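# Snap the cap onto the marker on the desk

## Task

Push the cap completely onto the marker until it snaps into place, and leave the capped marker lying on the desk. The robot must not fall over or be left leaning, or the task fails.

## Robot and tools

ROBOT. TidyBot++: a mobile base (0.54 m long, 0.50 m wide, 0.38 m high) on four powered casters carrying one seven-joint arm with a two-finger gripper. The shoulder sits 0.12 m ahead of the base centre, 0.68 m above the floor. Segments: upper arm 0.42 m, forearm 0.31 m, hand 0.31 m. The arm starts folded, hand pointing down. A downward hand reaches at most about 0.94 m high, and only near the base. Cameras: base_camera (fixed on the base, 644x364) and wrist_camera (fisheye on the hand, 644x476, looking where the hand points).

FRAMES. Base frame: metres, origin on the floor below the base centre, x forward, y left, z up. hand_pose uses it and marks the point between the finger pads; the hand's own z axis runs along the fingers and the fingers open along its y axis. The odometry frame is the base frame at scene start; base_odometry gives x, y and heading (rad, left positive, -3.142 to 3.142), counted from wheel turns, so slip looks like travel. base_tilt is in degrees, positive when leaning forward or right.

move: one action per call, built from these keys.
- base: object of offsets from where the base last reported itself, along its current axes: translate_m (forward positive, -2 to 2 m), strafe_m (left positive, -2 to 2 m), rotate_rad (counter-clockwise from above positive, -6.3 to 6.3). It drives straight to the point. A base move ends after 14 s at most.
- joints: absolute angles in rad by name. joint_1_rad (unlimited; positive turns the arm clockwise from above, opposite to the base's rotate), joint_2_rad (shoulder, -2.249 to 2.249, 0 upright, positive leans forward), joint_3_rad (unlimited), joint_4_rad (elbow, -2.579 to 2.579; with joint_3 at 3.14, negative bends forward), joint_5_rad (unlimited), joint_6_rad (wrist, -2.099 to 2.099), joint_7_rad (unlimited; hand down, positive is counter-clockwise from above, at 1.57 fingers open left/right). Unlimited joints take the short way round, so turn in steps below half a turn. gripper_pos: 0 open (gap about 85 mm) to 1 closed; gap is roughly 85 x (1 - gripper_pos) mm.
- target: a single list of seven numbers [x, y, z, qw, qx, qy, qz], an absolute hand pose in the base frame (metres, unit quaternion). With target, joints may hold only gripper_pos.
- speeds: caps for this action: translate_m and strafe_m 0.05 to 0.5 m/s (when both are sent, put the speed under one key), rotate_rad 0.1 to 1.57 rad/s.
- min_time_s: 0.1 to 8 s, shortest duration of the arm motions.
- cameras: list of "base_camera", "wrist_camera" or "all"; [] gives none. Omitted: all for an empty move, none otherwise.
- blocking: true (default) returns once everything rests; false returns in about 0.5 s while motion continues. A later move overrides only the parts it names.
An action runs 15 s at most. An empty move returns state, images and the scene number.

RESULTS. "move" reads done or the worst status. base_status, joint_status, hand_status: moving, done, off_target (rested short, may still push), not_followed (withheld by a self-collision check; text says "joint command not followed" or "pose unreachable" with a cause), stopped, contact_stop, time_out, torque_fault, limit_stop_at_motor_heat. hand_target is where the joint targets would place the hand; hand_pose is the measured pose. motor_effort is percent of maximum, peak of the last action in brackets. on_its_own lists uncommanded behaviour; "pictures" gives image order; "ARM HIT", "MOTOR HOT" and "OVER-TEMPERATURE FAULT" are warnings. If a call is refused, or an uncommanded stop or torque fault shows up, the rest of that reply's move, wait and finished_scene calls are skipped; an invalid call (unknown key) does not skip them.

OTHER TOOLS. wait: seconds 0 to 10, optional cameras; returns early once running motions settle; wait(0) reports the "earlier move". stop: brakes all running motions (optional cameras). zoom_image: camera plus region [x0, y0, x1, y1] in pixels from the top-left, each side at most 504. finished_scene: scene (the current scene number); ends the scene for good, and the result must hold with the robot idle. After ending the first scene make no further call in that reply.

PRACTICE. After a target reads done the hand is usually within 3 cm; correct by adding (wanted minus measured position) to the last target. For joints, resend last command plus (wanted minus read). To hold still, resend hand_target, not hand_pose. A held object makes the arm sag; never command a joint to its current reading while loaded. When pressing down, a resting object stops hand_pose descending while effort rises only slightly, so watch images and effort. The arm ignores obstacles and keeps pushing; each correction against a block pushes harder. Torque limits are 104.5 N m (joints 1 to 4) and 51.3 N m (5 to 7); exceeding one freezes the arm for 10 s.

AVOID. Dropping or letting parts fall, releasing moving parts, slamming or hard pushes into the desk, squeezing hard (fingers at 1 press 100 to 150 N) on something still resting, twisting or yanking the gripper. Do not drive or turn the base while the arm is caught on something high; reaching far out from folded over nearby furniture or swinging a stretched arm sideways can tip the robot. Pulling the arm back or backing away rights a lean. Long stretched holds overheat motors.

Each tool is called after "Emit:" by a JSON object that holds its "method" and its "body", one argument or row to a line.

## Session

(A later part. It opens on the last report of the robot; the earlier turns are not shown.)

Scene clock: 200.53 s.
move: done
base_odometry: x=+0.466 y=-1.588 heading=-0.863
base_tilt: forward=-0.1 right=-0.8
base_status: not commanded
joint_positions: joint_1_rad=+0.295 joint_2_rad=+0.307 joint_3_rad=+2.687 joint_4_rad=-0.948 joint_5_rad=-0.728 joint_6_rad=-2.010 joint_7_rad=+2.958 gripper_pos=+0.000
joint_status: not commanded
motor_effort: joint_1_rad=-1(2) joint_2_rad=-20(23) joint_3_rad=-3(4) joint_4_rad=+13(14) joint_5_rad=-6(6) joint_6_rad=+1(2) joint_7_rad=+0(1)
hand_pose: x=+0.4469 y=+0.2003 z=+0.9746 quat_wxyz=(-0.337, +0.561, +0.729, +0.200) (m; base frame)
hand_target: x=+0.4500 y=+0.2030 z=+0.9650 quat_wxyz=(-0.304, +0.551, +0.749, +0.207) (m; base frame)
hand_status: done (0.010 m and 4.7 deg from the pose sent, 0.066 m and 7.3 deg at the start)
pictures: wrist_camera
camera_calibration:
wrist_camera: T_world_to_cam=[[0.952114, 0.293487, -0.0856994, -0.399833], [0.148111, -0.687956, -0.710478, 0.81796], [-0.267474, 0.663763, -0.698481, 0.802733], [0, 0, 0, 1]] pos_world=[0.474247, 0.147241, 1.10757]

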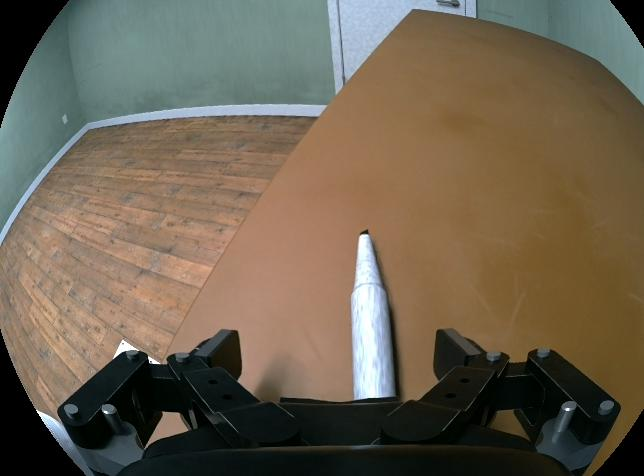

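Emit:
{"method": "move", "body": {
  "target": [0.463, 0.206, 0.956, -0.280, 0.535, 0.766, 0.230],
  "min_time_s": 1,
  "cameras": ["wrist_camera"]
}}

Scene clock: 204.43 s.
move: done
base_odometry: x=+0.466 y=-1.588 heading=-0.863
base_tilt: forward=-0.1 right=-0.8
base_status: not commanded
joint_positions: joint_1_rad=+0.295 joint_2_rad=+0.300 joint_3_rad=+2.693 joint_4_rad=-0.978 joint_5_rad=-0.711 joint_6_rad=-1.950 joint_7_rad=+3.049 gripper_pos=+0.000
joint_status: not commanded
motor_effort: joint_1_rad=-1(2) joint_2_rad=-20(21) joint_3_rad=-2(3) joint_4_rad=+14(14) joint_5_rad=-5(6) joint_6_rad=+0(1) joint_7_rad=-1(1)
hand_pose: x=+0.4605 y=+0.2041 z=+0.9659 quat_wxyz=(-0.315, +0.545, +0.744, +0.225) (m; base frame)
hand_target: x=+0.4630 y=+0.2060 z=+0.9560 quat_wxyz=(-0.279, +0.534, +0.764, +0.230) (m; base frame)
hand_status: done (0.010 m and 4.9 deg from the pose sent, 0.025 m and 9.0 deg at the start)
pictures: wrist_camera
camera_calibration:
wrist_camera: T_world_to_cam=[[0.951884, 0.306369, -0.00738114, -0.49279], [0.21146, -0.674054, -0.707768, 0.777704], [-0.221814, 0.672153, -0.706406, 0.782782], [0, 0, 0, 1]] pos_world=[0.478257, 0.149041, 1.09976]

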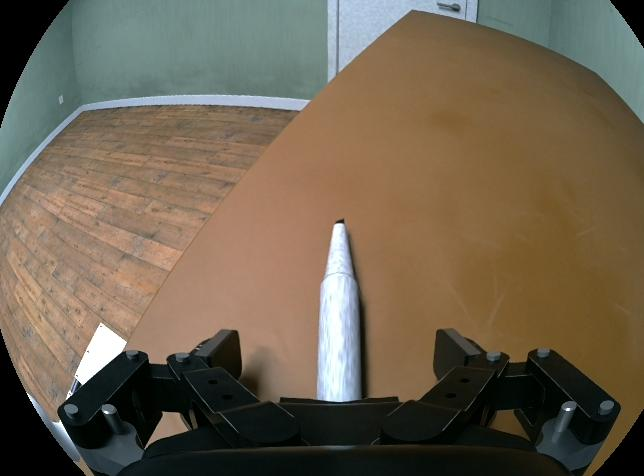

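Perfect. Close.

Emit:
{"method": "move", "body": {
  "joints": {"gripper_pos": 0.92},
  "cameras": ["wrist_camera"]
}}

Scene clock: 211.03 s.
move: off_target
base_odometry: x=+0.466 y=-1.588 heading=-0.863
base_tilt: forward=-0.1 right=-0.9
base_status: not commanded
joint_positions: joint_1_rad=+0.295 joint_2_rad=+0.295 joint_3_rad=+2.693 joint_4_rad=-0.979 joint_5_rad=-0.709 joint_6_rad=-1.949 joint_7_rad=+3.049 gripper_pos=+0.838
joint_status: gripper_pos off_target (ended at +0.838, target +0.920)
motor_effort: joint_1_rad=-1(2) joint_2_rad=-20(21) joint_3_rad=-3(3) joint_4_rad=+13(14) joint_5_rad=-5(6) joint_6_rad=+0(1) joint_7_rad=-1(1)
hand_pose: x=+0.4595 y=+0.2045 z=+0.9668 quat_wxyz=(-0.312, +0.545, +0.745, +0.226) (m; base frame)
hand_target: x=+0.4630 y=+0.2060 z=+0.9560 quat_wxyz=(-0.279, +0.534, +0.764, +0.230) (m; base frame)
hand_status: not commanded
pictures: wrist_camera
camera_calibration:
wrist_camera: T_world_to_cam=[[0.952034, 0.305979, -0.00275198, -0.496422], [0.215203, -0.67593, -0.704845, 0.774683], [-0.217528, 0.670444, -0.709356, 0.784084], [0, 0, 0, 1]] pos_world=[0.476457, 0.149841, 1.10086]

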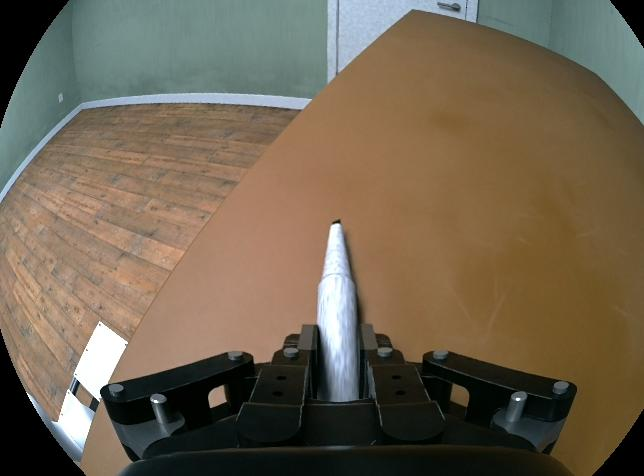

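Emit:
{"method": "move", "body": {
  "target": [0.452, 0.195, 1.045, -0.280, 0.535, 0.766, 0.230],
  "min_time_s": 1.2
}}

Emit:
{"method": "move", "body": {
  "target": [0.40, 0.06, 1.13, 0, 0.912, 0, 0.410],
  "min_time_s": 2.5
}}

Scene clock: 215.83 s.
move: off_target
base_odometry: x=+0.466 y=-1.588 heading=-0.863
base_tilt: forward=-0.1 right=-0.8
base_status: not commanded
joint_positions: joint_1_rad=+0.266 joint_2_rad=+0.376 joint_3_rad=+2.587 joint_4_rad=-0.561 joint_5_rad=-0.688 joint_6_rad=-2.061 joint_7_rad=+2.862 gripper_pos=+0.838
joint_status: not commanded
motor_effort: joint_1_rad=-1(2) joint_2_rad=-21(22) joint_3_rad=-3(3) joint_4_rad=+12(14) joint_5_rad=-4(6) joint_6_rad=+3(3) joint_7_rad=+0(1)
hand_pose: x=+0.4708 y=+0.2037 z=+1.0531 quat_wxyz=(-0.267, +0.524, +0.759, +0.279) (m; base frame)
hand_target: x=+0.4653 y=+0.2038 z=+1.0501 quat_wxyz=(-0.273, +0.539, +0.756, +0.254) (m; base frame)
hand_status: off_target (0.022 m and 5.9 deg from the pose sent, 0.079 m and 4.6 deg at the start; a joint's target at an end of its range on 42 of 42 steps)
pictures: none

Scene clock: 219.00 s.
move: done
base_odometry: x=+0.466 y=-1.588 heading=-0.863
base_tilt: forward=-0.1 right=-0.8
base_status: not commanded
joint_positions: joint_1_rad=+0.112 joint_2_rad=-0.304 joint_3_rad=+2.861 joint_4_rad=-0.892 joint_5_rad=+0.019 joint_6_rad=-1.734 joint_7_rad=+1.490 gripper_pos=+0.838
joint_status: not commanded
motor_effort: joint_1_rad=-1(2) joint_2_rad=-1(23) joint_3_rad=+2(3) joint_4_rad=+12(13) joint_5_rad=+1(5) joint_6_rad=+7(7) joint_7_rad=-1(1)
hand_pose: x=+0.3884 y=+0.0758 z=+1.1271 quat_wxyz=(-0.001, +0.917, +0.046, +0.396) (m; base frame)
hand_target: x=+0.4000 y=+0.0600 z=+1.1300 quat_wxyz=(+0.000, +0.912, +0.000, +0.410) (m; base frame)
hand_status: done (0.020 m and 5.5 deg from the pose sent, 0.178 m and 107.4 deg at the start)
pictures: none

Emit:
{"method": "move", "body": {
  "joints": {"joint_7_rad": 0.0}
}}

Emit:
{"method": "move", "body": {
  "joints": {"joint_7_rad": -1.56}
}}

Emit:
{"method": "move", "body": {
  "target": [0.398, 0.02, 1.118, -0.410, -0.01, -0.913, -0.004],
  "min_time_s": 1,
  "cameras": ["wrist_camera"]
}}

Scene clock: 228.00 s.
move: done
base_odometry: x=+0.466 y=-1.588 heading=-0.863
base_tilt: forward=-0.1 right=-0.8
base_status: not commanded
joint_positions: joint_1_rad=+0.112 joint_2_rad=-0.304 joint_3_rad=+2.861 joint_4_rad=-0.892 joint_5_rad=+0.019 joint_6_rad=-1.733 joint_7_rad=+0.072 gripper_pos=+0.838
joint_status: all done
motor_effort: joint_1_rad=-1(2) joint_2_rad=+0(1) joint_3_rad=+1(2) joint_4_rad=+12(13) joint_5_rad=+1(2) joint_6_rad=+7(8) joint_7_rad=+0(2)
hand_pose: x=+0.3886 y=+0.0756 z=+1.1273 quat_wxyz=(-0.258, +0.726, -0.563, +0.300) (m; base frame)
hand_target: x=+0.4000 y=+0.0600 z=+1.1300 quat_wxyz=(-0.267, +0.693, -0.593, +0.311) (m; base frame)
hand_status: not commanded
pictures: none

Scene clock: 230.13 s.
move: done
base_odometry: x=+0.466 y=-1.588 heading=-0.863
base_tilt: forward=-0.1 right=-0.8
base_status: not commanded
joint_positions: joint_1_rad=+0.112 joint_2_rad=-0.304 joint_3_rad=+2.861 joint_4_rad=-0.892 joint_5_rad=+0.019 joint_6_rad=-1.733 joint_7_rad=-1.489 gripper_pos=+0.838
joint_status: all done
motor_effort: joint_1_rad=-1(2) joint_2_rad=-1(1) joint_3_rad=+1(2) joint_4_rad=+12(13) joint_5_rad=+1(2) joint_6_rad=+7(7) joint_7_rad=-1(2)
hand_pose: x=+0.3886 y=+0.0756 z=+1.1273 quat_wxyz=(-0.395, +0.120, -0.910, +0.032) (m; base frame)
hand_target: x=+0.4000 y=+0.0600 z=+1.1300 quat_wxyz=(-0.409, +0.075, -0.909, +0.034) (m; base frame)
hand_status: not commanded
pictures: none

Scene clock: 232.37 s.
move: done
base_odometry: x=+0.466 y=-1.588 heading=-0.863
base_tilt: forward=-0.1 right=-0.8
base_status: not commanded
joint_positions: joint_1_rad=+0.730 joint_2_rad=-0.370 joint_3_rad=+2.942 joint_4_rad=-0.980 joint_5_rad=-0.434 joint_6_rad=-1.733 joint_7_rad=-1.370 gripper_pos=+0.838
joint_status: not commanded
motor_effort: joint_1_rad=-1(2) joint_2_rad=+2(3) joint_3_rad=+2(3) joint_4_rad=+12(13) joint_5_rad=-2(2) joint_6_rad=+7(7) joint_7_rad=+0(2)
hand_pose: x=+0.3983 y=+0.0212 z=+1.1183 quat_wxyz=(-0.402, -0.029, -0.915, -0.004) (m; base frame)
hand_target: x=+0.3980 y=+0.0200 z=+1.1180 quat_wxyz=(-0.410, -0.010, -0.912, -0.004) (m; base frame)
hand_status: done (0.001 m and 2.3 deg from the pose sent, 0.057 m and 15.6 deg at the start)
pictures: wrist_camera
camera_calibration:
wrist_camera: T_world_to_cam=[[0.0473378, 0.998459, 0.0289597, -0.0714902], [0.669932, -0.0532401, 0.740511, -1.03994], [0.740912, -0.0156531, -0.671419, 0.59152], [0, 0, 0, 1]] pos_world=[0.261806, 0.0252728, 1.16931]

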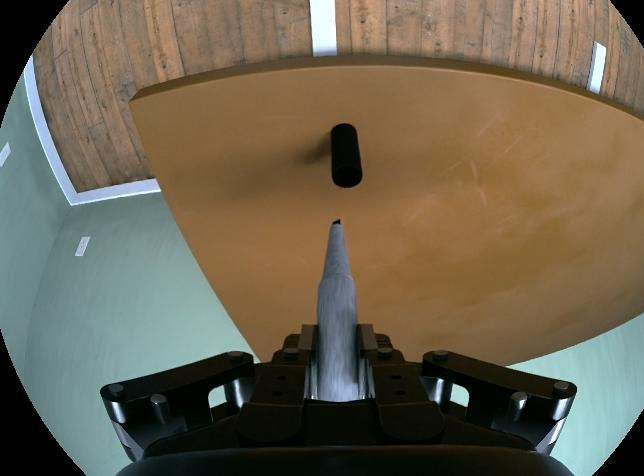

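Emit:
{"method": "move", "body": {
  "target": [0.394, 0.033, 1.108, -0.394, 0.016, -0.919, 0.0],
  "min_time_s": 1,
  "cameras": ["wrist_camera"]
}}

Scene clock: 239.23 s.
move: done
base_odometry: x=+0.466 y=-1.588 heading=-0.863
base_tilt: forward=-0.1 right=-0.9
base_status: not commanded
joint_positions: joint_1_rad=+0.744 joint_2_rad=-0.377 joint_3_rad=+2.942 joint_4_rad=-0.988 joint_5_rad=-0.437 joint_6_rad=-1.733 joint_7_rad=-1.336 gripper_pos=+0.838
joint_status: not commanded
motor_effort: joint_1_rad=-1(1) joint_2_rad=+2(3) joint_3_rad=+2(3) joint_4_rad=+12(12) joint_5_rad=-1(2) joint_6_rad=+6(7) joint_7_rad=-1(1)
hand_pose: x=+0.3968 y=+0.0197 z=+1.1167 quat_wxyz=(-0.401, -0.019, -0.916, +0.004) (m; base frame)
hand_target: x=+0.3940 y=+0.0330 z=+1.1080 quat_wxyz=(-0.394, +0.016, -0.919, +0.000) (m; base frame)
hand_status: done (0.016 m and 4.2 deg from the pose sent, 0.016 m and 5.2 deg at the start)
pictures: wrist_camera
camera_calibration:
wrist_camera: T_world_to_cam=[[0.0373696, 0.999286, 0.0056201, -0.0398589], [0.671578, -0.0292783, 0.740355, -1.03873], [0.739991, -0.0238924, -0.672192, 0.592936], [0, 0, 0, 1]] pos_world=[0.260309, 0.0235849, 1.16782]

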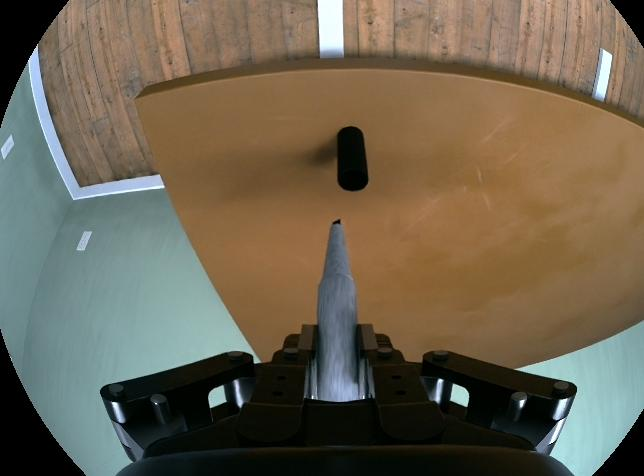

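Emit:
{"method": "move", "body": {
  "target": [0.391, 0.043, 1.098, -0.378, 0.018, -0.926, 0.0],
  "min_time_s": 1,
  "cameras": ["wrist_camera"]
}}

Emit:
{"method": "zoom_image", "body": {
  "camera": "wrist_camera",
  "region": [290, 150, 400, 300]
}}

Scene clock: 244.87 s.
move: done
base_odometry: x=+0.466 y=-1.588 heading=-0.863
base_tilt: forward=-0.1 right=-0.9
base_status: not commanded
joint_positions: joint_1_rad=+0.775 joint_2_rad=-0.384 joint_3_rad=+2.919 joint_4_rad=-0.994 joint_5_rad=-0.438 joint_6_rad=-1.735 joint_7_rad=-1.336 gripper_pos=+0.838
joint_status: not commanded
motor_effort: joint_1_rad=-1(2) joint_2_rad=+3(3) joint_3_rad=+3(3) joint_4_rad=+11(12) joint_5_rad=-1(2) joint_6_rad=+7(7) joint_7_rad=-1(1)
hand_pose: x=+0.3969 y=+0.0217 z=+1.1132 quat_wxyz=(-0.397, -0.022, -0.917, +0.009) (m; base frame)
hand_target: x=+0.3910 y=+0.0430 z=+1.0980 quat_wxyz=(-0.378, +0.018, -0.926, +0.000) (m; base frame)
hand_status: done (0.027 m and 5.4 deg from the pose sent, 0.030 m and 5.2 deg at the start)
pictures: wrist_camera
camera_calibration:
wrist_camera: T_world_to_cam=[[0.0473615, 0.998876, -0.00172437, -0.0377004], [0.677308, -0.0308454, 0.735053, -1.03245], [0.734174, -0.0359811, -0.678008, 0.599669], [0, 0, 0, 1]] pos_world=[0.260811, 0.0273884, 1.16542]

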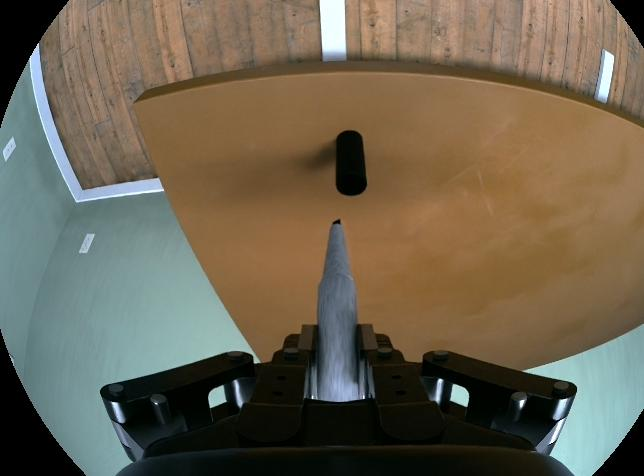

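Scaled by 3.360.

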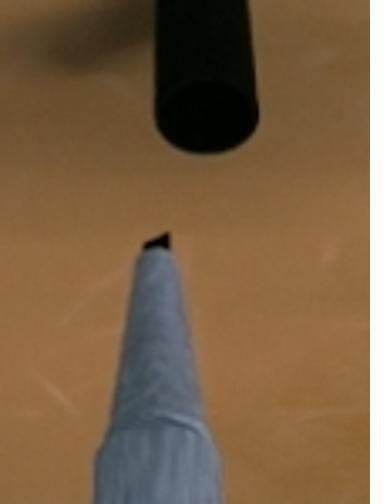

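Emit:
{"method": "move", "body": {
  "base": {"translate_m": -0.004, "strafe_m": 0.0085},
  "speeds": {"translate_m": 0.05}
}}

Emit:
{"method": "move", "body": {
  "target": [0.392, 0.043, 1.090, -0.378, 0.018, -0.926, 0.0],
  "min_time_s": 1,
  "cameras": ["wrist_camera"]
}}

Emit:
{"method": "zoom_image", "body": {
  "camera": "wrist_camera",
  "region": [290, 150, 400, 300]
}}

Scene clock: 250.40 s.
move: done
base_odometry: x=+0.470 y=-1.580 heading=-0.863
base_tilt: forward=-0.1 right=-0.8
base_status: done
joint_positions: joint_1_rad=+0.776 joint_2_rad=-0.394 joint_3_rad=+2.917 joint_4_rad=-0.996 joint_5_rad=-0.440 joint_6_rad=-1.736 joint_7_rad=-1.336 gripper_pos=+0.838
joint_status: not commanded
motor_effort: joint_1_rad=-1(1) joint_2_rad=+3(4) joint_3_rad=+2(3) joint_4_rad=+12(13) joint_5_rad=-2(2) joint_6_rad=+7(7) joint_7_rad=+0(1)
hand_pose: x=+0.3943 y=+0.0262 z=+1.1141 quat_wxyz=(-0.400, -0.020, -0.916, +0.011) (m; base frame)
hand_target: x=+0.3910 y=+0.0430 z=+1.0980 quat_wxyz=(-0.378, +0.018, -0.926, +0.000) (m; base frame)
hand_status: not commanded
pictures: none

Scene clock: 251.70 s.
move: done
base_odometry: x=+0.470 y=-1.580 heading=-0.863
base_tilt: forward=-0.1 right=-0.8
base_status: not commanded
joint_positions: joint_1_rad=+0.792 joint_2_rad=-0.402 joint_3_rad=+2.917 joint_4_rad=-1.039 joint_5_rad=-0.451 joint_6_rad=-1.736 joint_7_rad=-1.322 gripper_pos=+0.838
joint_status: not commanded
motor_effort: joint_1_rad=-1(2) joint_2_rad=+3(4) joint_3_rad=+3(4) joint_4_rad=+12(13) joint_5_rad=-1(2) joint_6_rad=+6(7) joint_7_rad=-1(1)
hand_pose: x=+0.3939 y=+0.0251 z=+1.1001 quat_wxyz=(-0.387, -0.023, -0.922, +0.006) (m; base frame)
hand_target: x=+0.3920 y=+0.0430 z=+1.0900 quat_wxyz=(-0.378, +0.018, -0.926, +0.000) (m; base frame)
hand_status: done (0.021 m and 4.8 deg from the pose sent, 0.029 m and 5.3 deg at the start)
pictures: wrist_camera
camera_calibration:
wrist_camera: T_world_to_cam=[[0.0446632, 0.998992, 0.00457701, -0.0468116], [0.693616, -0.034307, 0.719527, -1.00999], [0.718959, -0.0289617, -0.694449, 0.617021], [0, 0, 0, 1]] pos_world=[0.259023, 0.0299847, 1.15542]

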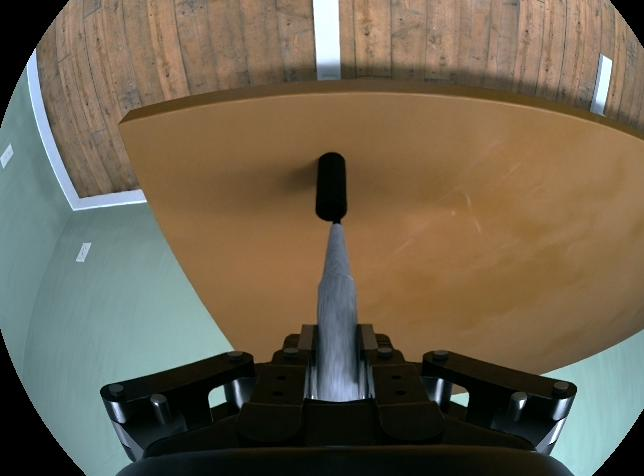

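Scaled by 3.360.

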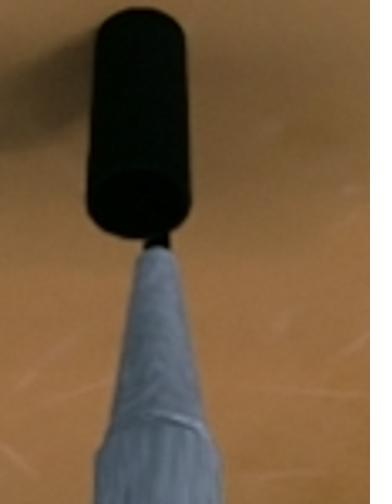

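Emit:
{"method": "move", "body": {
  "target": [0.396, 0.035, 1.083, -0.378, 0.022, -0.926, 0.0],
  "min_time_s": 1,
  "cameras": ["wrist_camera"]
}}

Emit:
{"method": "zoom_image", "body": {
  "camera": "wrist_camera",
  "region": [290, 150, 400, 300]
}}

Scene clock: 257.03 s.
move: done
base_odometry: x=+0.470 y=-1.580 heading=-0.863
base_tilt: forward=-0.1 right=-0.9
base_status: not commanded
joint_positions: joint_1_rad=+0.792 joint_2_rad=-0.403 joint_3_rad=+2.917 joint_4_rad=-1.077 joint_5_rad=-0.451 joint_6_rad=-1.736 joint_7_rad=-1.291 gripper_pos=+0.838
joint_status: not commanded
motor_effort: joint_1_rad=-1(2) joint_2_rad=+2(4) joint_3_rad=+2(3) joint_4_rad=+12(13) joint_5_rad=-1(2) joint_6_rad=+6(7) joint_7_rad=+0(1)
hand_pose: x=+0.3941 y=+0.0236 z=+1.0857 quat_wxyz=(-0.372, -0.014, -0.928, +0.003) (m; base frame)
hand_target: x=+0.3960 y=+0.0350 z=+1.0830 quat_wxyz=(-0.378, +0.022, -0.926, +0.000) (m; base frame)
hand_status: done (0.012 m and 4.2 deg from the pose sent, 0.020 m and 5.3 deg at the start)
pictures: wrist_camera
camera_calibration:
wrist_camera: T_world_to_cam=[[0.0263996, 0.999648, 0.00245507, -0.03568], [0.716714, -0.0206396, 0.697061, -0.984914], [0.696867, -0.0166426, -0.717007, 0.639721], [0, 0, 0, 1]] pos_world=[0.261044, 0.0259858, 1.14532]

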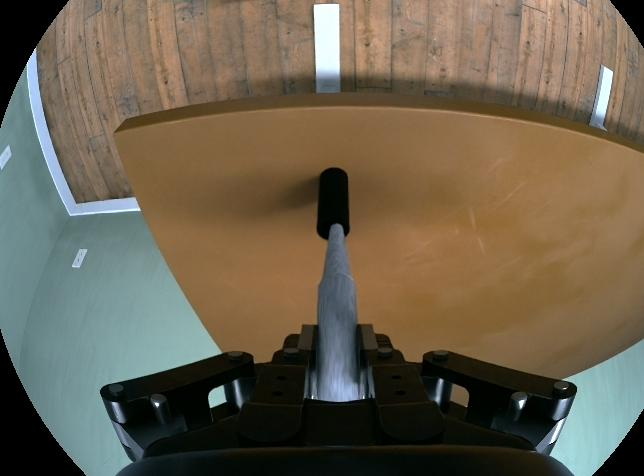

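Scaled by 3.360.

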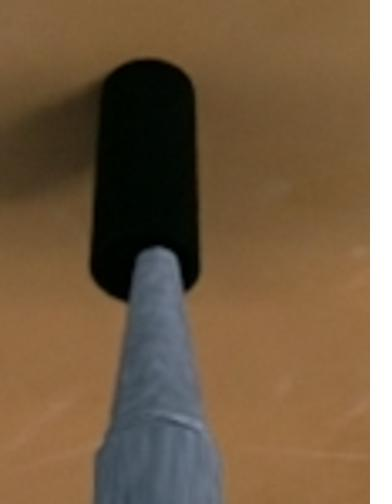

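Emit:
{"method": "move", "body": {
  "target": [0.396, 0.033, 1.070, -0.382, 0.022, -0.924, 0.0],
  "min_time_s": 1
}}

Emit:
{"method": "move", "body": {
  "target": [0.396, 0.031, 1.058, -0.384, 0.022, -0.923, 0.0],
  "min_time_s": 0.8,
  "cameras": ["wrist_camera"]
}}

Emit:
{"method": "zoom_image", "body": {
  "camera": "wrist_camera",
  "region": [290, 150, 400, 300]
}}

Scene clock: 264.40 s.
move: done
base_odometry: x=+0.470 y=-1.580 heading=-0.863
base_tilt: forward=-0.1 right=-0.9
base_status: not commanded
joint_positions: joint_1_rad=+0.803 joint_2_rad=-0.437 joint_3_rad=+2.917 joint_4_rad=-1.156 joint_5_rad=-0.475 joint_6_rad=-1.732 joint_7_rad=-1.243 gripper_pos=+0.838
joint_status: not commanded
motor_effort: joint_1_rad=-1(2) joint_2_rad=+3(4) joint_3_rad=+3(3) joint_4_rad=+13(13) joint_5_rad=-2(2) joint_6_rad=+6(7) joint_7_rad=-1(1)
hand_pose: x=+0.3875 y=+0.0336 z=+1.0639 quat_wxyz=(-0.358, +0.002, -0.934, -0.003) (m; base frame)
hand_target: x=+0.3960 y=+0.0330 z=+1.0700 quat_wxyz=(-0.382, +0.022, -0.924, +0.000) (m; base frame)
hand_status: done (0.010 m and 3.7 deg from the pose sent, 0.018 m and 4.3 deg at the start)
pictures: none

Scene clock: 265.50 s.
move: done
base_odometry: x=+0.470 y=-1.580 heading=-0.863
base_tilt: forward=-0.1 right=-0.9
base_status: not commanded
joint_positions: joint_1_rad=+0.811 joint_2_rad=-0.462 joint_3_rad=+2.918 joint_4_rad=-1.220 joint_5_rad=-0.488 joint_6_rad=-1.704 joint_7_rad=-1.210 gripper_pos=+0.838
joint_status: not commanded
motor_effort: joint_1_rad=-1(2) joint_2_rad=+3(4) joint_3_rad=+3(4) joint_4_rad=+13(13) joint_5_rad=-2(2) joint_6_rad=+6(6) joint_7_rad=-1(1)
hand_pose: x=+0.3877 y=+0.0361 z=+1.0500 quat_wxyz=(-0.356, +0.009, -0.934, -0.004) (m; base frame)
hand_target: x=+0.3960 y=+0.0310 z=+1.0580 quat_wxyz=(-0.384, +0.022, -0.923, +0.000) (m; base frame)
hand_status: done (0.013 m and 3.8 deg from the pose sent, 0.011 m and 4.0 deg at the start)
pictures: wrist_camera
camera_calibration:
wrist_camera: T_world_to_cam=[[-0.0203341, 0.999793, -0.000533604, -0.0266675], [0.740596, 0.015421, 0.671774, -0.939166], [0.671643, 0.0132648, -0.740756, 0.652472], [0, 0, 0, 1]] pos_world=[0.256772, 0.03249, 1.11422]

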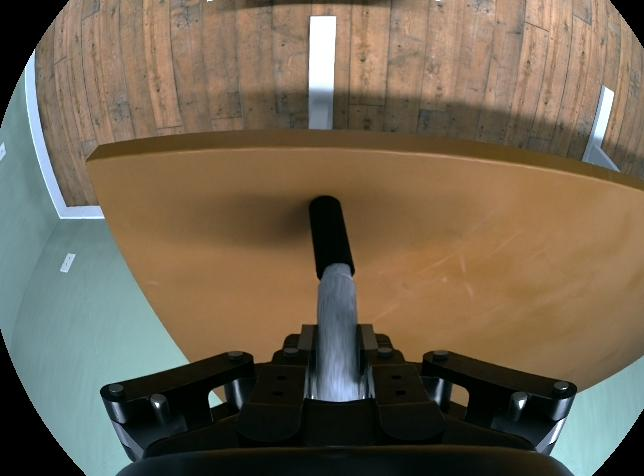

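Scaled by 3.360.

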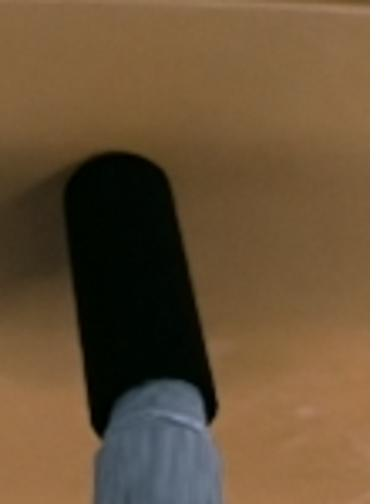

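Emit:
{"method": "move", "body": {
  "target": [0.402, 0.019, 1.059, -0.408, 0.010, -0.913, 0.0],
  "min_time_s": 1,
  "cameras": ["wrist_camera"]
}}

Emit:
{"method": "zoom_image", "body": {
  "camera": "wrist_camera",
  "region": [290, 150, 400, 300]
}}

Scene clock: 271.67 s.
move: done
base_odometry: x=+0.470 y=-1.580 heading=-0.863
base_tilt: forward=-0.1 right=-0.8
base_status: not commanded
joint_positions: joint_1_rad=+0.811 joint_2_rad=-0.479 joint_3_rad=+2.955 joint_4_rad=-1.274 joint_5_rad=-0.507 joint_6_rad=-1.637 joint_7_rad=-1.187 gripper_pos=+0.838
joint_status: not commanded
motor_effort: joint_1_rad=-1(2) joint_2_rad=+3(4) joint_3_rad=+3(4) joint_4_rad=+13(14) joint_5_rad=-2(2) joint_6_rad=+6(7) joint_7_rad=-1(1)
hand_pose: x=+0.3948 y=+0.0232 z=+1.0502 quat_wxyz=(-0.379, -0.005, -0.925, -0.004) (m; base frame)
hand_target: x=+0.4020 y=+0.0190 z=+1.0590 quat_wxyz=(-0.408, +0.010, -0.913, +0.000) (m; base frame)
hand_status: done (0.012 m and 4.0 deg from the pose sent, 0.024 m and 6.4 deg at the start)
pictures: wrist_camera
camera_calibration:
wrist_camera: T_world_to_cam=[[0.00482761, 0.999948, 0.0089347, -0.0335387], [0.706569, -0.00973354, 0.707578, -0.96788], [0.707628, 0.00289707, -0.706579, 0.598046], [0, 0, 0, 1]] pos_world=[0.260841, 0.0223835, 1.10772]

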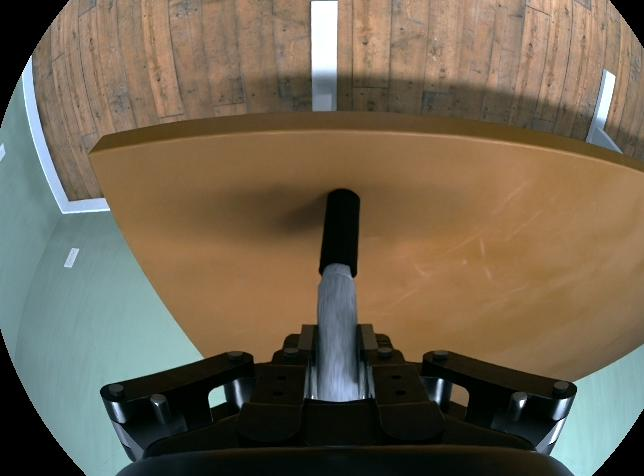

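Scaled by 3.360.

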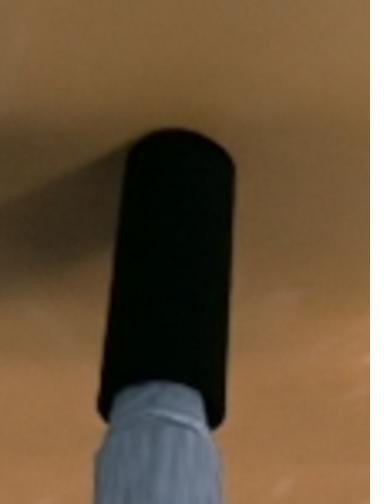

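Emit:
{"method": "move", "body": {
  "target": [0.403, 0.023, 1.048, -0.408, 0.010, -0.913, 0.0],
  "min_time_s": 0.8
}}

Emit:
{"method": "move", "body": {
  "target": [0.403, 0.023, 1.038, -0.408, 0.010, -0.913, 0.0],
  "min_time_s": 0.8,
  "cameras": ["wrist_camera"]
}}

Emit:
{"method": "zoom_image", "body": {
  "camera": "wrist_camera",
  "region": [290, 150, 400, 300]
}}

Scene clock: 276.63 s.
move: done
base_odometry: x=+0.470 y=-1.580 heading=-0.863
base_tilt: forward=-0.1 right=-0.9
base_status: not commanded
joint_positions: joint_1_rad=+0.823 joint_2_rad=-0.504 joint_3_rad=+2.955 joint_4_rad=-1.320 joint_5_rad=-0.521 joint_6_rad=-1.612 joint_7_rad=-1.170 gripper_pos=+0.838
joint_status: not commanded
motor_effort: joint_1_rad=-1(2) joint_2_rad=+4(5) joint_3_rad=+3(3) joint_4_rad=+13(14) joint_5_rad=-2(3) joint_6_rad=+6(6) joint_7_rad=-1(1)
hand_pose: x=+0.3947 y=+0.0258 z=+1.0424 quat_wxyz=(-0.384, -0.005, -0.923, -0.004) (m; base frame)
hand_target: x=+0.4030 y=+0.0230 z=+1.0480 quat_wxyz=(-0.408, +0.010, -0.913, +0.000) (m; base frame)
hand_status: done (0.010 m and 3.5 deg from the pose sent, 0.008 m and 4.0 deg at the start)
pictures: none

Scene clock: 277.73 s.
move: done
base_odometry: x=+0.470 y=-1.580 heading=-0.863
base_tilt: forward=-0.1 right=-0.9
base_status: not commanded
joint_positions: joint_1_rad=+0.832 joint_2_rad=-0.527 joint_3_rad=+2.955 joint_4_rad=-1.351 joint_5_rad=-0.535 joint_6_rad=-1.579 joint_7_rad=-1.148 gripper_pos=+0.838
joint_status: not commanded
motor_effort: joint_1_rad=-1(2) joint_2_rad=+5(6) joint_3_rad=+3(3) joint_4_rad=+11(14) joint_5_rad=-1(2) joint_6_rad=+4(6) joint_7_rad=+0(1)
hand_pose: x=+0.3964 y=+0.0282 z=+1.0415 quat_wxyz=(-0.396, -0.001, -0.918, +0.002) (m; base frame)
hand_target: x=+0.4030 y=+0.0230 z=+1.0380 quat_wxyz=(-0.408, +0.010, -0.913, +0.000) (m; base frame)
hand_status: done (0.009 m and 2.0 deg from the pose sent, 0.010 m and 3.5 deg at the start)
pictures: wrist_camera
camera_calibration:
wrist_camera: T_world_to_cam=[[0.0030649, 0.99998, -0.00546725, -0.0227066], [0.680655, 0.00191921, 0.732602, -0.979008], [0.732598, -0.00596666, -0.680635, 0.554074], [0, 0, 0, 1]] pos_world=[0.260523, 0.0278911, 1.09422]

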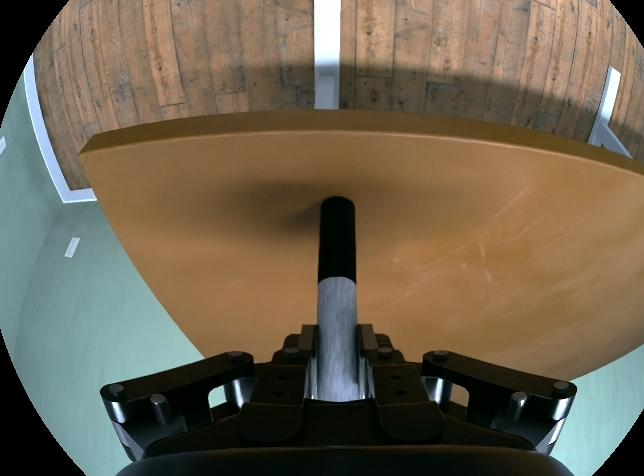

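Scaled by 3.360.

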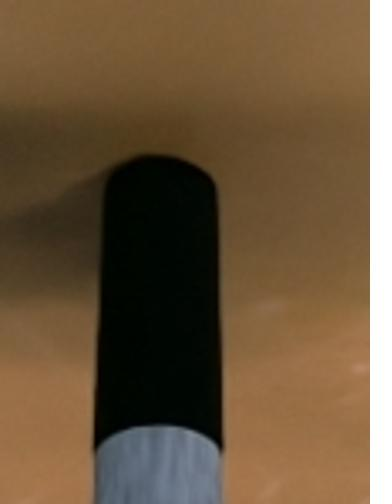

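Emit:
{"method": "move", "body": {
  "target": [0.399, 0.020, 1.02, -0.395, 0.006, -0.918, 0.0],
  "min_time_s": 0.8
}}

Emit:
{"method": "move", "body": {
  "target": [0.397, 0.018, 1.0, -0.390, 0.006, -0.920, -0.002],
  "min_time_s": 0.8,
  "cameras": ["wrist_camera"]
}}

Emit:
{"method": "zoom_image", "body": {
  "camera": "wrist_camera",
  "region": [290, 150, 400, 300]
}}

Scene clock: 282.20 s.
move: off_target
base_odometry: x=+0.470 y=-1.580 heading=-0.863
base_tilt: forward=-0.1 right=-0.9
base_status: not commanded
joint_positions: joint_1_rad=+0.856 joint_2_rad=-0.553 joint_3_rad=+2.958 joint_4_rad=-1.380 joint_5_rad=-0.553 joint_6_rad=-1.561 joint_7_rad=-1.122 gripper_pos=+0.838
joint_status: not commanded
motor_effort: joint_1_rad=-1(1) joint_2_rad=+8(9) joint_3_rad=+1(3) joint_4_rad=+8(11) joint_5_rad=-1(2) joint_6_rad=+1(4) joint_7_rad=-1(1)
hand_pose: x=+0.3954 y=+0.0290 z=+1.0399 quat_wxyz=(-0.405, +0.000, -0.914, +0.010) (m; base frame)
hand_target: x=+0.3990 y=+0.0200 z=+1.0200 quat_wxyz=(-0.395, +0.006, -0.919, +0.000) (m; base frame)
hand_status: off_target (0.022 m and 1.9 deg from the pose sent, 0.023 m and 0.9 deg at the start)
pictures: none

Scene clock: 283.30 s.
move: off_target
base_odometry: x=+0.470 y=-1.580 heading=-0.863
base_tilt: forward=-0.1 right=-0.8
base_status: not commanded
joint_positions: joint_1_rad=+0.874 joint_2_rad=-0.584 joint_3_rad=+2.973 joint_4_rad=-1.436 joint_5_rad=-0.580 joint_6_rad=-1.521 joint_7_rad=-1.078 gripper_pos=+0.838
joint_status: not commanded
motor_effort: joint_1_rad=-1(1) joint_2_rad=+10(11) joint_3_rad=+0(2) joint_4_rad=+6(9) joint_5_rad=+1(2) joint_6_rad=-1(2) joint_7_rad=+0(1)
hand_pose: x=+0.3962 y=+0.0268 z=+1.0345 quat_wxyz=(-0.419, +0.001, -0.908, +0.015) (m; base frame)
hand_target: x=+0.3970 y=+0.0180 z=+1.0000 quat_wxyz=(-0.390, +0.006, -0.921, -0.002) (m; base frame)
hand_status: off_target (0.036 m and 4.2 deg from the pose sent, 0.041 m and 2.4 deg at the start)
pictures: wrist_camera
camera_calibration:
wrist_camera: T_world_to_cam=[[0.010416, 0.999492, -0.0301335, 0.00117735], [0.642451, 0.0164034, 0.766152, -0.993644], [0.766256, -0.0273395, -0.641953, 0.496779], [0, 0, 0, 1]] pos_world=[0.257694, 0.0287041, 1.08023]

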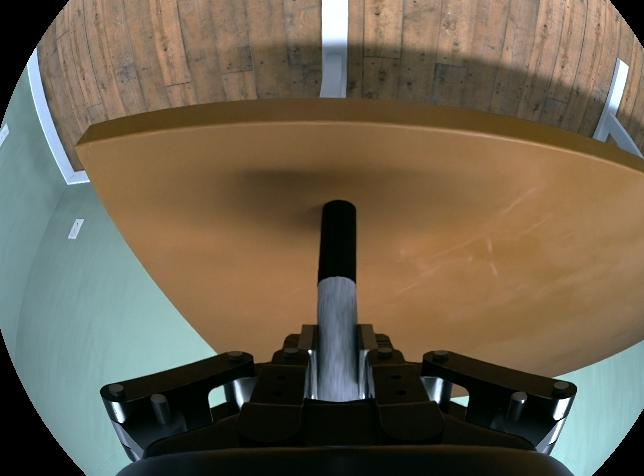

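Scaled by 3.360.

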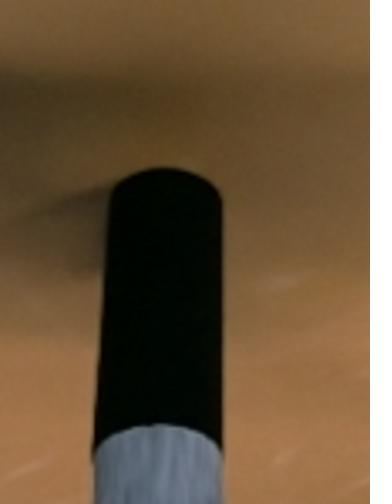

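Emit:
{"method": "move", "body": {
  "joints": {"joint_4_rad": -1.62, "joint_2_rad": -0.56, "gripper_pos": 1.0},
  "min_time_s": 1
}}

Emit:
{"method": "move", "body": {
  "joints": {"joint_4_rad": -1.70, "joint_2_rad": -0.50},
  "min_time_s": 1,
  "cameras": ["wrist_camera"]
}}

Emit:
{"method": "zoom_image", "body": {
  "camera": "wrist_camera",
  "region": [290, 150, 400, 300]
}}

Scene clock: 288.27 s.
move: off_target
base_odometry: x=+0.470 y=-1.580 heading=-0.863
base_tilt: forward=-0.2 right=-0.9
base_status: not commanded
joint_positions: joint_1_rad=+0.874 joint_2_rad=-0.596 joint_3_rad=+2.992 joint_4_rad=-1.483 joint_5_rad=-0.613 joint_6_rad=-1.477 joint_7_rad=-1.077 gripper_pos=+0.838
joint_status: joint_4_rad off_target (ended at -1.483, target -1.620); gripper_pos off_target (ended at +0.838, target +1.000); the others done
motor_effort: joint_1_rad=-1(1) joint_2_rad=+15(16) joint_3_rad=-3(3) joint_4_rad=-3(5) joint_5_rad=+5(6) joint_6_rad=-8(8) joint_7_rad=-1(1)
hand_pose: x=+0.4013 y=+0.0233 z=+1.0325 quat_wxyz=(-0.435, -0.014, -0.900, +0.003) (m; base frame)
hand_target: x=+0.3935 y=+0.0155 z=+0.9557 quat_wxyz=(-0.352, -0.014, -0.935, -0.038) (m; base frame)
hand_status: not commanded
pictures: none

Scene clock: 289.57 s.
move: off_target
base_odometry: x=+0.470 y=-1.580 heading=-0.863
base_tilt: forward=-0.2 right=-0.9
base_status: not commanded
joint_positions: joint_1_rad=+0.874 joint_2_rad=-0.596 joint_3_rad=+3.005 joint_4_rad=-1.514 joint_5_rad=-0.642 joint_6_rad=-1.446 joint_7_rad=-1.077 gripper_pos=+0.838
joint_status: joint_4_rad off_target (ended at -1.514, target -1.700); the others done
motor_effort: joint_1_rad=+0(1) joint_2_rad=+18(19) joint_3_rad=-4(6) joint_4_rad=-9(9) joint_5_rad=+9(10) joint_6_rad=-13(14) joint_7_rad=-1(1)
hand_pose: x=+0.4074 y=+0.0205 z=+1.0312 quat_wxyz=(-0.446, -0.024, -0.895, -0.011) (m; base frame)
hand_target: x=+0.3956 y=+0.0069 z=+0.9138 quat_wxyz=(-0.307, -0.037, -0.947, -0.084) (m; base frame)
hand_status: not commanded
pictures: wrist_camera
camera_calibration:
wrist_camera: T_world_to_cam=[[0.0318815, 0.998723, 0.0391884, -0.0729128], [0.594777, -0.0504679, 0.802305, -1.0147], [0.803259, -0.00227029, -0.595626, 0.422509], [0, 0, 0, 1]] pos_world=[0.266459, 0.0225693, 1.06861]

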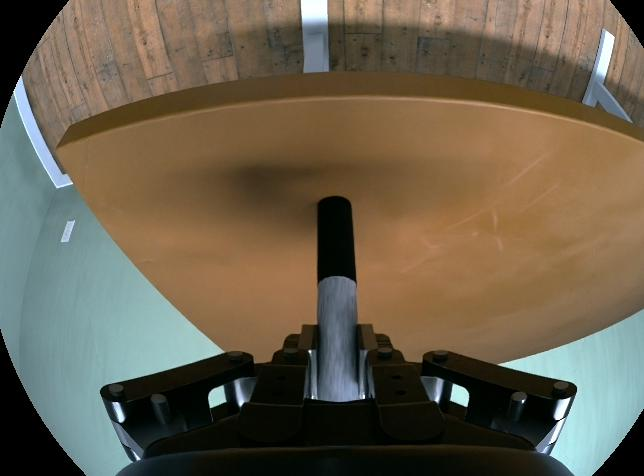

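Scaled by 3.360.

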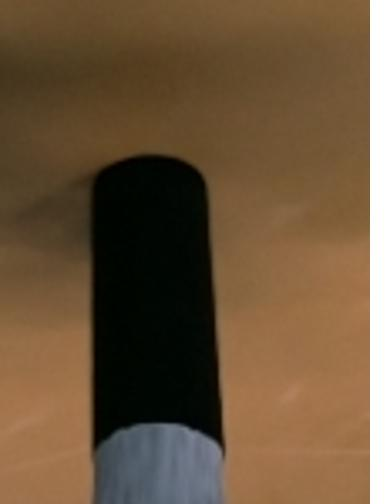

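Same as scene 2's successful end state. Lift and lay down.

Emit:
{"method": "move", "body": {
  "target": [0.40, 0.02, 1.06, -0.408, 0.012, -0.913, 0.003],
  "min_time_s": 1
}}

Emit:
{"method": "move", "body": {
  "target": [0.40, 0.02, 1.13, -0.408, 0.012, -0.913, 0.003],
  "min_time_s": 1.2
}}

Emit:
{"method": "move", "body": {
  "joints": {"joint_7_rad": 0.35}
}}

Emit:
{"method": "move", "body": {
  "joints": {"joint_7_rad": 1.9}
}}

Emit:
{"method": "move", "body": {
  "target": [0.47, 0.02, 1.0, 0.0, 0.912, 0.0, 0.410],
  "min_time_s": 2,
  "cameras": ["wrist_camera"]
}}

Emit:
{"method": "zoom_image", "body": {
  "camera": "wrist_camera",
  "region": [290, 180, 390, 300]
}}

Scene clock: 296.03 s.
move: done
base_odometry: x=+0.470 y=-1.580 heading=-0.863
base_tilt: forward=-0.1 right=-0.9
base_status: not commanded
joint_positions: joint_1_rad=+0.864 joint_2_rad=-0.508 joint_3_rad=+2.999 joint_4_rad=-1.344 joint_5_rad=-0.590 joint_6_rad=-1.570 joint_7_rad=-1.077 gripper_pos=+0.838
joint_status: not commanded
motor_effort: joint_1_rad=-1(2) joint_2_rad=+4(18) joint_3_rad=+4(5) joint_4_rad=+14(15) joint_5_rad=-3(10) joint_6_rad=+6(14) joint_7_rad=-1(1)
hand_pose: x=+0.4038 y=+0.0118 z=+1.0536 quat_wxyz=(-0.415, +0.004, -0.910, -0.001) (m; base frame)
hand_target: x=+0.4000 y=+0.0200 z=+1.0600 quat_wxyz=(-0.408, +0.012, -0.913, +0.003) (m; base frame)
hand_status: done (0.011 m and 1.3 deg from the pose sent, 0.030 m and 6.6 deg at the start)
pictures: none

Scene clock: 297.53 s.
move: done
base_odometry: x=+0.470 y=-1.580 heading=-0.863
base_tilt: forward=-0.1 right=-0.9
base_status: not commanded
joint_positions: joint_1_rad=+0.736 joint_2_rad=-0.359 joint_3_rad=+2.986 joint_4_rad=-0.973 joint_5_rad=-0.493 joint_6_rad=-1.711 joint_7_rad=-1.224 gripper_pos=+0.838
joint_status: not commanded
motor_effort: joint_1_rad=-1(2) joint_2_rad=+1(4) joint_3_rad=+1(3) joint_4_rad=+12(14) joint_5_rad=-2(3) joint_6_rad=+7(7) joint_7_rad=-1(1)
hand_pose: x=+0.4059 y=+0.0150 z=+1.1307 quat_wxyz=(-0.422, +0.028, -0.906, +0.007) (m; base frame)
hand_target: x=+0.4000 y=+0.0200 z=+1.1300 quat_wxyz=(-0.408, +0.012, -0.913, +0.003) (m; base frame)
hand_status: done (0.008 m and 2.6 deg from the pose sent, 0.077 m and 1.3 deg at the start)
pictures: none

Scene clock: 299.73 s.
move: done
base_odometry: x=+0.470 y=-1.580 heading=-0.863
base_tilt: forward=-0.1 right=-0.9
base_status: not commanded
joint_positions: joint_1_rad=+0.736 joint_2_rad=-0.359 joint_3_rad=+2.985 joint_4_rad=-0.973 joint_5_rad=-0.492 joint_6_rad=-1.712 joint_7_rad=+0.279 gripper_pos=+0.838
joint_status: all done
motor_effort: joint_1_rad=-1(2) joint_2_rad=+2(2) joint_3_rad=+3(3) joint_4_rad=+12(12) joint_5_rad=-2(2) joint_6_rad=+7(8) joint_7_rad=-1(2)
hand_pose: x=+0.4056 y=+0.0148 z=+1.1304 quat_wxyz=(-0.303, +0.639, -0.644, +0.293) (m; base frame)
hand_target: x=+0.4000 y=+0.0200 z=+1.1300 quat_wxyz=(-0.275, +0.678, -0.611, +0.301) (m; base frame)
hand_status: not commanded
pictures: none

Scene clock: 301.83 s.
move: done
base_odometry: x=+0.470 y=-1.580 heading=-0.863
base_tilt: forward=-0.1 right=-0.8
base_status: not commanded
joint_positions: joint_1_rad=+0.736 joint_2_rad=-0.359 joint_3_rad=+2.985 joint_4_rad=-0.973 joint_5_rad=-0.492 joint_6_rad=-1.712 joint_7_rad=+1.828 gripper_pos=+0.838
joint_status: all done
motor_effort: joint_1_rad=-1(2) joint_2_rad=+2(2) joint_3_rad=+2(3) joint_4_rad=+12(12) joint_5_rad=-1(2) joint_6_rad=+7(8) joint_7_rad=-1(2)
hand_pose: x=+0.4056 y=+0.0148 z=+1.1303 quat_wxyz=(-0.011, +0.907, -0.013, +0.421) (m; base frame)
hand_target: x=+0.4000 y=+0.0200 z=+1.1300 quat_wxyz=(+0.014, +0.912, +0.038, +0.408) (m; base frame)
hand_status: not commanded
pictures: none

Scene clock: 304.17 s.
move: done
base_odometry: x=+0.470 y=-1.580 heading=-0.863
base_tilt: forward=-0.1 right=-0.8
base_status: not commanded
joint_positions: joint_1_rad=+0.040 joint_2_rad=-0.380 joint_3_rad=+3.051 joint_4_rad=-1.489 joint_5_rad=-0.029 joint_6_rad=-1.230 joint_7_rad=+1.588 gripper_pos=+0.838
joint_status: not commanded
motor_effort: joint_1_rad=-1(2) joint_2_rad=-4(5) joint_3_rad=+1(3) joint_4_rad=+17(18) joint_5_rad=+0(2) joint_6_rad=+7(7) joint_7_rad=+0(1)
hand_pose: x=+0.4666 y=+0.0359 z=+0.9952 quat_wxyz=(-0.004, +0.920, +0.036, +0.390) (m; base frame)
hand_target: x=+0.4700 y=+0.0200 z=+1.0000 quat_wxyz=(+0.000, +0.912, +0.000, +0.410) (m; base frame)
hand_status: done (0.017 m and 4.8 deg from the pose sent, 0.145 m and 2.4 deg at the start)
pictures: wrist_camera
camera_calibration:
wrist_camera: T_world_to_cam=[[0.0712542, -0.997228, 0.0214451, -0.0177825], [-0.698774, -0.0652481, -0.712361, 1.09119], [0.711785, 0.0357734, -0.701486, 0.500146], [0, 0, 0, 1]] pos_world=[0.407768, 0.0355732, 1.12855]

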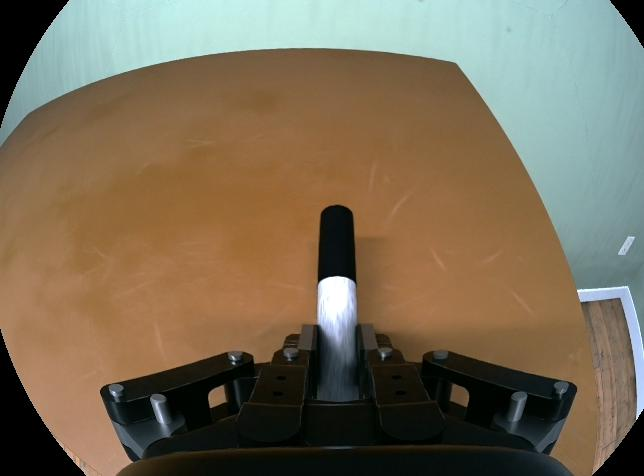

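Scaled by 4.200.

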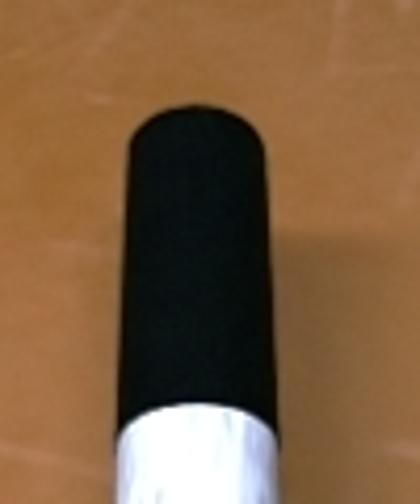

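Seated. Lower gently.

Emit:
{"method": "move", "body": {
  "target": [0.47, 0.02, 0.980, 0.0, 0.912, 0.0, 0.410],
  "min_time_s": 1
}}

Emit:
{"method": "move", "body": {
  "target": [0.47, 0.02, 0.973, 0.0, 0.912, 0.0, 0.410],
  "min_time_s": 0.7
}}

Emit:
{"method": "move", "body": {
  "target": [0.47, 0.02, 0.968, 0.0, 0.912, 0.0, 0.410],
  "min_time_s": 0.6
}}

Emit:
{"method": "move", "body": {
  "target": [0.47, 0.02, 0.964, 0.0, 0.912, 0.0, 0.410],
  "min_time_s": 0.6
}}

Scene clock: 308.40 s.
move: done
base_odometry: x=+0.470 y=-1.580 heading=-0.863
base_tilt: forward=-0.1 right=-0.8
base_status: not commanded
joint_positions: joint_1_rad=+0.040 joint_2_rad=-0.400 joint_3_rad=+3.051 joint_4_rad=-1.566 joint_5_rad=-0.027 joint_6_rad=-1.169 joint_7_rad=+1.586 gripper_pos=+0.838
joint_status: not commanded
motor_effort: joint_1_rad=-1(2) joint_2_rad=-4(4) joint_3_rad=+1(2) joint_4_rad=+17(18) joint_5_rad=+1(1) joint_6_rad=+7(7) joint_7_rad=+0(1)
hand_pose: x=+0.4672 y=+0.0347 z=+0.9764 quat_wxyz=(-0.003, +0.920, +0.034, +0.391) (m; base frame)
hand_target: x=+0.4700 y=+0.0200 z=+0.9800 quat_wxyz=(+0.000, +0.912, +0.000, +0.410) (m; base frame)
hand_status: done (0.015 m and 4.6 deg from the pose sent, 0.022 m and 4.8 deg at the start)
pictures: none

Scene clock: 309.40 s.
move: done
base_odometry: x=+0.470 y=-1.580 heading=-0.863
base_tilt: forward=-0.1 right=-0.9
base_status: not commanded
joint_positions: joint_1_rad=+0.040 joint_2_rad=-0.406 joint_3_rad=+3.051 joint_4_rad=-1.591 joint_5_rad=-0.027 joint_6_rad=-1.149 joint_7_rad=+1.586 gripper_pos=+0.838
joint_status: not commanded
motor_effort: joint_1_rad=-1(1) joint_2_rad=-3(4) joint_3_rad=+1(2) joint_4_rad=+17(18) joint_5_rad=+1(1) joint_6_rad=+7(7) joint_7_rad=-1(1)
hand_pose: x=+0.4673 y=+0.0345 z=+0.9698 quat_wxyz=(-0.002, +0.919, +0.034, +0.392) (m; base frame)
hand_target: x=+0.4700 y=+0.0200 z=+0.9730 quat_wxyz=(+0.000, +0.912, +0.000, +0.410) (m; base frame)
hand_status: done (0.015 m and 4.5 deg from the pose sent, 0.015 m and 4.6 deg at the start)
pictures: none

Scene clock: 310.30 s.
move: done
base_odometry: x=+0.470 y=-1.580 heading=-0.863
base_tilt: forward=-0.1 right=-0.8
base_status: not commanded
joint_positions: joint_1_rad=+0.040 joint_2_rad=-0.412 joint_3_rad=+3.051 joint_4_rad=-1.607 joint_5_rad=-0.027 joint_6_rad=-1.132 joint_7_rad=+1.586 gripper_pos=+0.838
joint_status: not commanded
motor_effort: joint_1_rad=-1(2) joint_2_rad=-3(4) joint_3_rad=+1(2) joint_4_rad=+17(18) joint_5_rad=+0(1) joint_6_rad=+7(7) joint_7_rad=-1(1)
hand_pose: x=+0.4675 y=+0.0345 z=+0.9677 quat_wxyz=(-0.002, +0.918, +0.034, +0.395) (m; base frame)
hand_target: x=+0.4700 y=+0.0200 z=+0.9680 quat_wxyz=(+0.000, +0.912, +0.000, +0.410) (m; base frame)
hand_status: done (0.015 m and 4.3 deg from the pose sent, 0.015 m and 4.5 deg at the start)
pictures: none

Scene clock: 311.20 s.
move: done
base_odometry: x=+0.470 y=-1.580 heading=-0.863
base_tilt: forward=-0.1 right=-0.9
base_status: not commanded
joint_positions: joint_1_rad=+0.040 joint_2_rad=-0.419 joint_3_rad=+3.051 joint_4_rad=-1.618 joint_5_rad=-0.027 joint_6_rad=-1.118 joint_7_rad=+1.586 gripper_pos=+0.838
joint_status: not commanded
motor_effort: joint_1_rad=-1(2) joint_2_rad=-3(4) joint_3_rad=+0(2) joint_4_rad=+16(17) joint_5_rad=+0(1) joint_6_rad=+7(7) joint_7_rad=-1(1)
hand_pose: x=+0.4676 y=+0.0345 z=+0.9680 quat_wxyz=(-0.002, +0.916, +0.034, +0.400) (m; base frame)
hand_target: x=+0.4700 y=+0.0200 z=+0.9640 quat_wxyz=(+0.000, +0.912, +0.000, +0.410) (m; base frame)
hand_status: done (0.015 m and 4.0 deg from the pose sent, 0.015 m and 4.3 deg at the start)
pictures: none

Contact. Release.

Emit:
{"method": "move", "body": {
  "joints": {"gripper_pos": 0.76}
}}

Emit:
{"method": "move", "body": {
  "joints": {"gripper_pos": 0.2}
}}

Emit:
{"method": "move", "body": {
  "target": [0.42, 0.02, 1.02, 0.0, 0.912, 0.0, 0.410],
  "min_time_s": 1.2,
  "cameras": ["wrist_camera"]
}}

Scene clock: 316.00 s.
move: done
base_odometry: x=+0.470 y=-1.580 heading=-0.863
base_tilt: forward=-0.1 right=-0.8
base_status: not commanded
joint_positions: joint_1_rad=+0.040 joint_2_rad=-0.419 joint_3_rad=+3.051 joint_4_rad=-1.624 joint_5_rad=-0.027 joint_6_rad=-1.117 joint_7_rad=+1.586 gripper_pos=+0.760
joint_status: all done
motor_effort: joint_1_rad=-1(2) joint_2_rad=-3(4) joint_3_rad=+1(2) joint_4_rad=+17(18) joint_5_rad=+1(1) joint_6_rad=+7(7) joint_7_rad=-1(1)
hand_pose: x=+0.4669 y=+0.0343 z=+0.9646 quat_wxyz=(-0.002, +0.917, +0.033, +0.397) (m; base frame)
hand_target: x=+0.4700 y=+0.0200 z=+0.9640 quat_wxyz=(+0.000, +0.912, +0.000, +0.410) (m; base frame)
hand_status: not commanded
pictures: none

Scene clock: 316.87 s.
move: done
base_odometry: x=+0.470 y=-1.580 heading=-0.863
base_tilt: forward=-0.1 right=-0.8
base_status: not commanded
joint_positions: joint_1_rad=+0.040 joint_2_rad=-0.419 joint_3_rad=+3.051 joint_4_rad=-1.624 joint_5_rad=-0.027 joint_6_rad=-1.117 joint_7_rad=+1.586 gripper_pos=+0.200
joint_status: all done
motor_effort: joint_1_rad=-1(1) joint_2_rad=-3(4) joint_3_rad=+1(2) joint_4_rad=+17(18) joint_5_rad=+1(1) joint_6_rad=+7(7) joint_7_rad=-1(1)
hand_pose: x=+0.4669 y=+0.0343 z=+0.9646 quat_wxyz=(-0.002, +0.917, +0.033, +0.397) (m; base frame)
hand_target: x=+0.4700 y=+0.0200 z=+0.9640 quat_wxyz=(+0.000, +0.912, +0.000, +0.410) (m; base frame)
hand_status: not commanded
pictures: none

Scene clock: 318.40 s.
move: done
base_odometry: x=+0.470 y=-1.580 heading=-0.863
base_tilt: forward=-0.1 right=-0.8
base_status: not commanded
joint_positions: joint_1_rad=+0.040 joint_2_rad=-0.468 joint_3_rad=+3.051 joint_4_rad=-1.515 joint_5_rad=-0.027 joint_6_rad=-1.266 joint_7_rad=+1.586 gripper_pos=+0.200
joint_status: not commanded
motor_effort: joint_1_rad=-1(1) joint_2_rad=+0(4) joint_3_rad=+1(3) joint_4_rad=+16(18) joint_5_rad=+0(1) joint_6_rad=+7(7) joint_7_rad=+0(1)
hand_pose: x=+0.4291 y=+0.0351 z=+1.0030 quat_wxyz=(+0.000, +0.915, +0.035, +0.402) (m; base frame)
hand_target: x=+0.4200 y=+0.0200 z=+1.0200 quat_wxyz=(+0.000, +0.912, +0.000, +0.410) (m; base frame)
hand_status: done (0.024 m and 4.1 deg from the pose sent, 0.074 m and 4.1 deg at the start)
pictures: wrist_camera
camera_calibration:
wrist_camera: T_world_to_cam=[[0.0661448, -0.997357, 0.0300619, -0.0225949], [-0.679653, -0.0670918, -0.730459, 1.08063], [0.730546, 0.0278845, -0.682294, 0.505348], [0, 0, 0, 1]] pos_world=[0.36677, 0.0358751, 1.13483]

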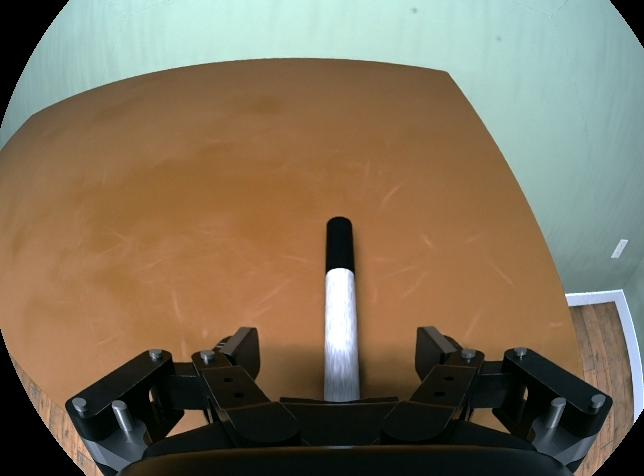

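Emit:
{"method": "finished_scene", "body": {
  "scene": 3
}}

The scene is finished: the task was done.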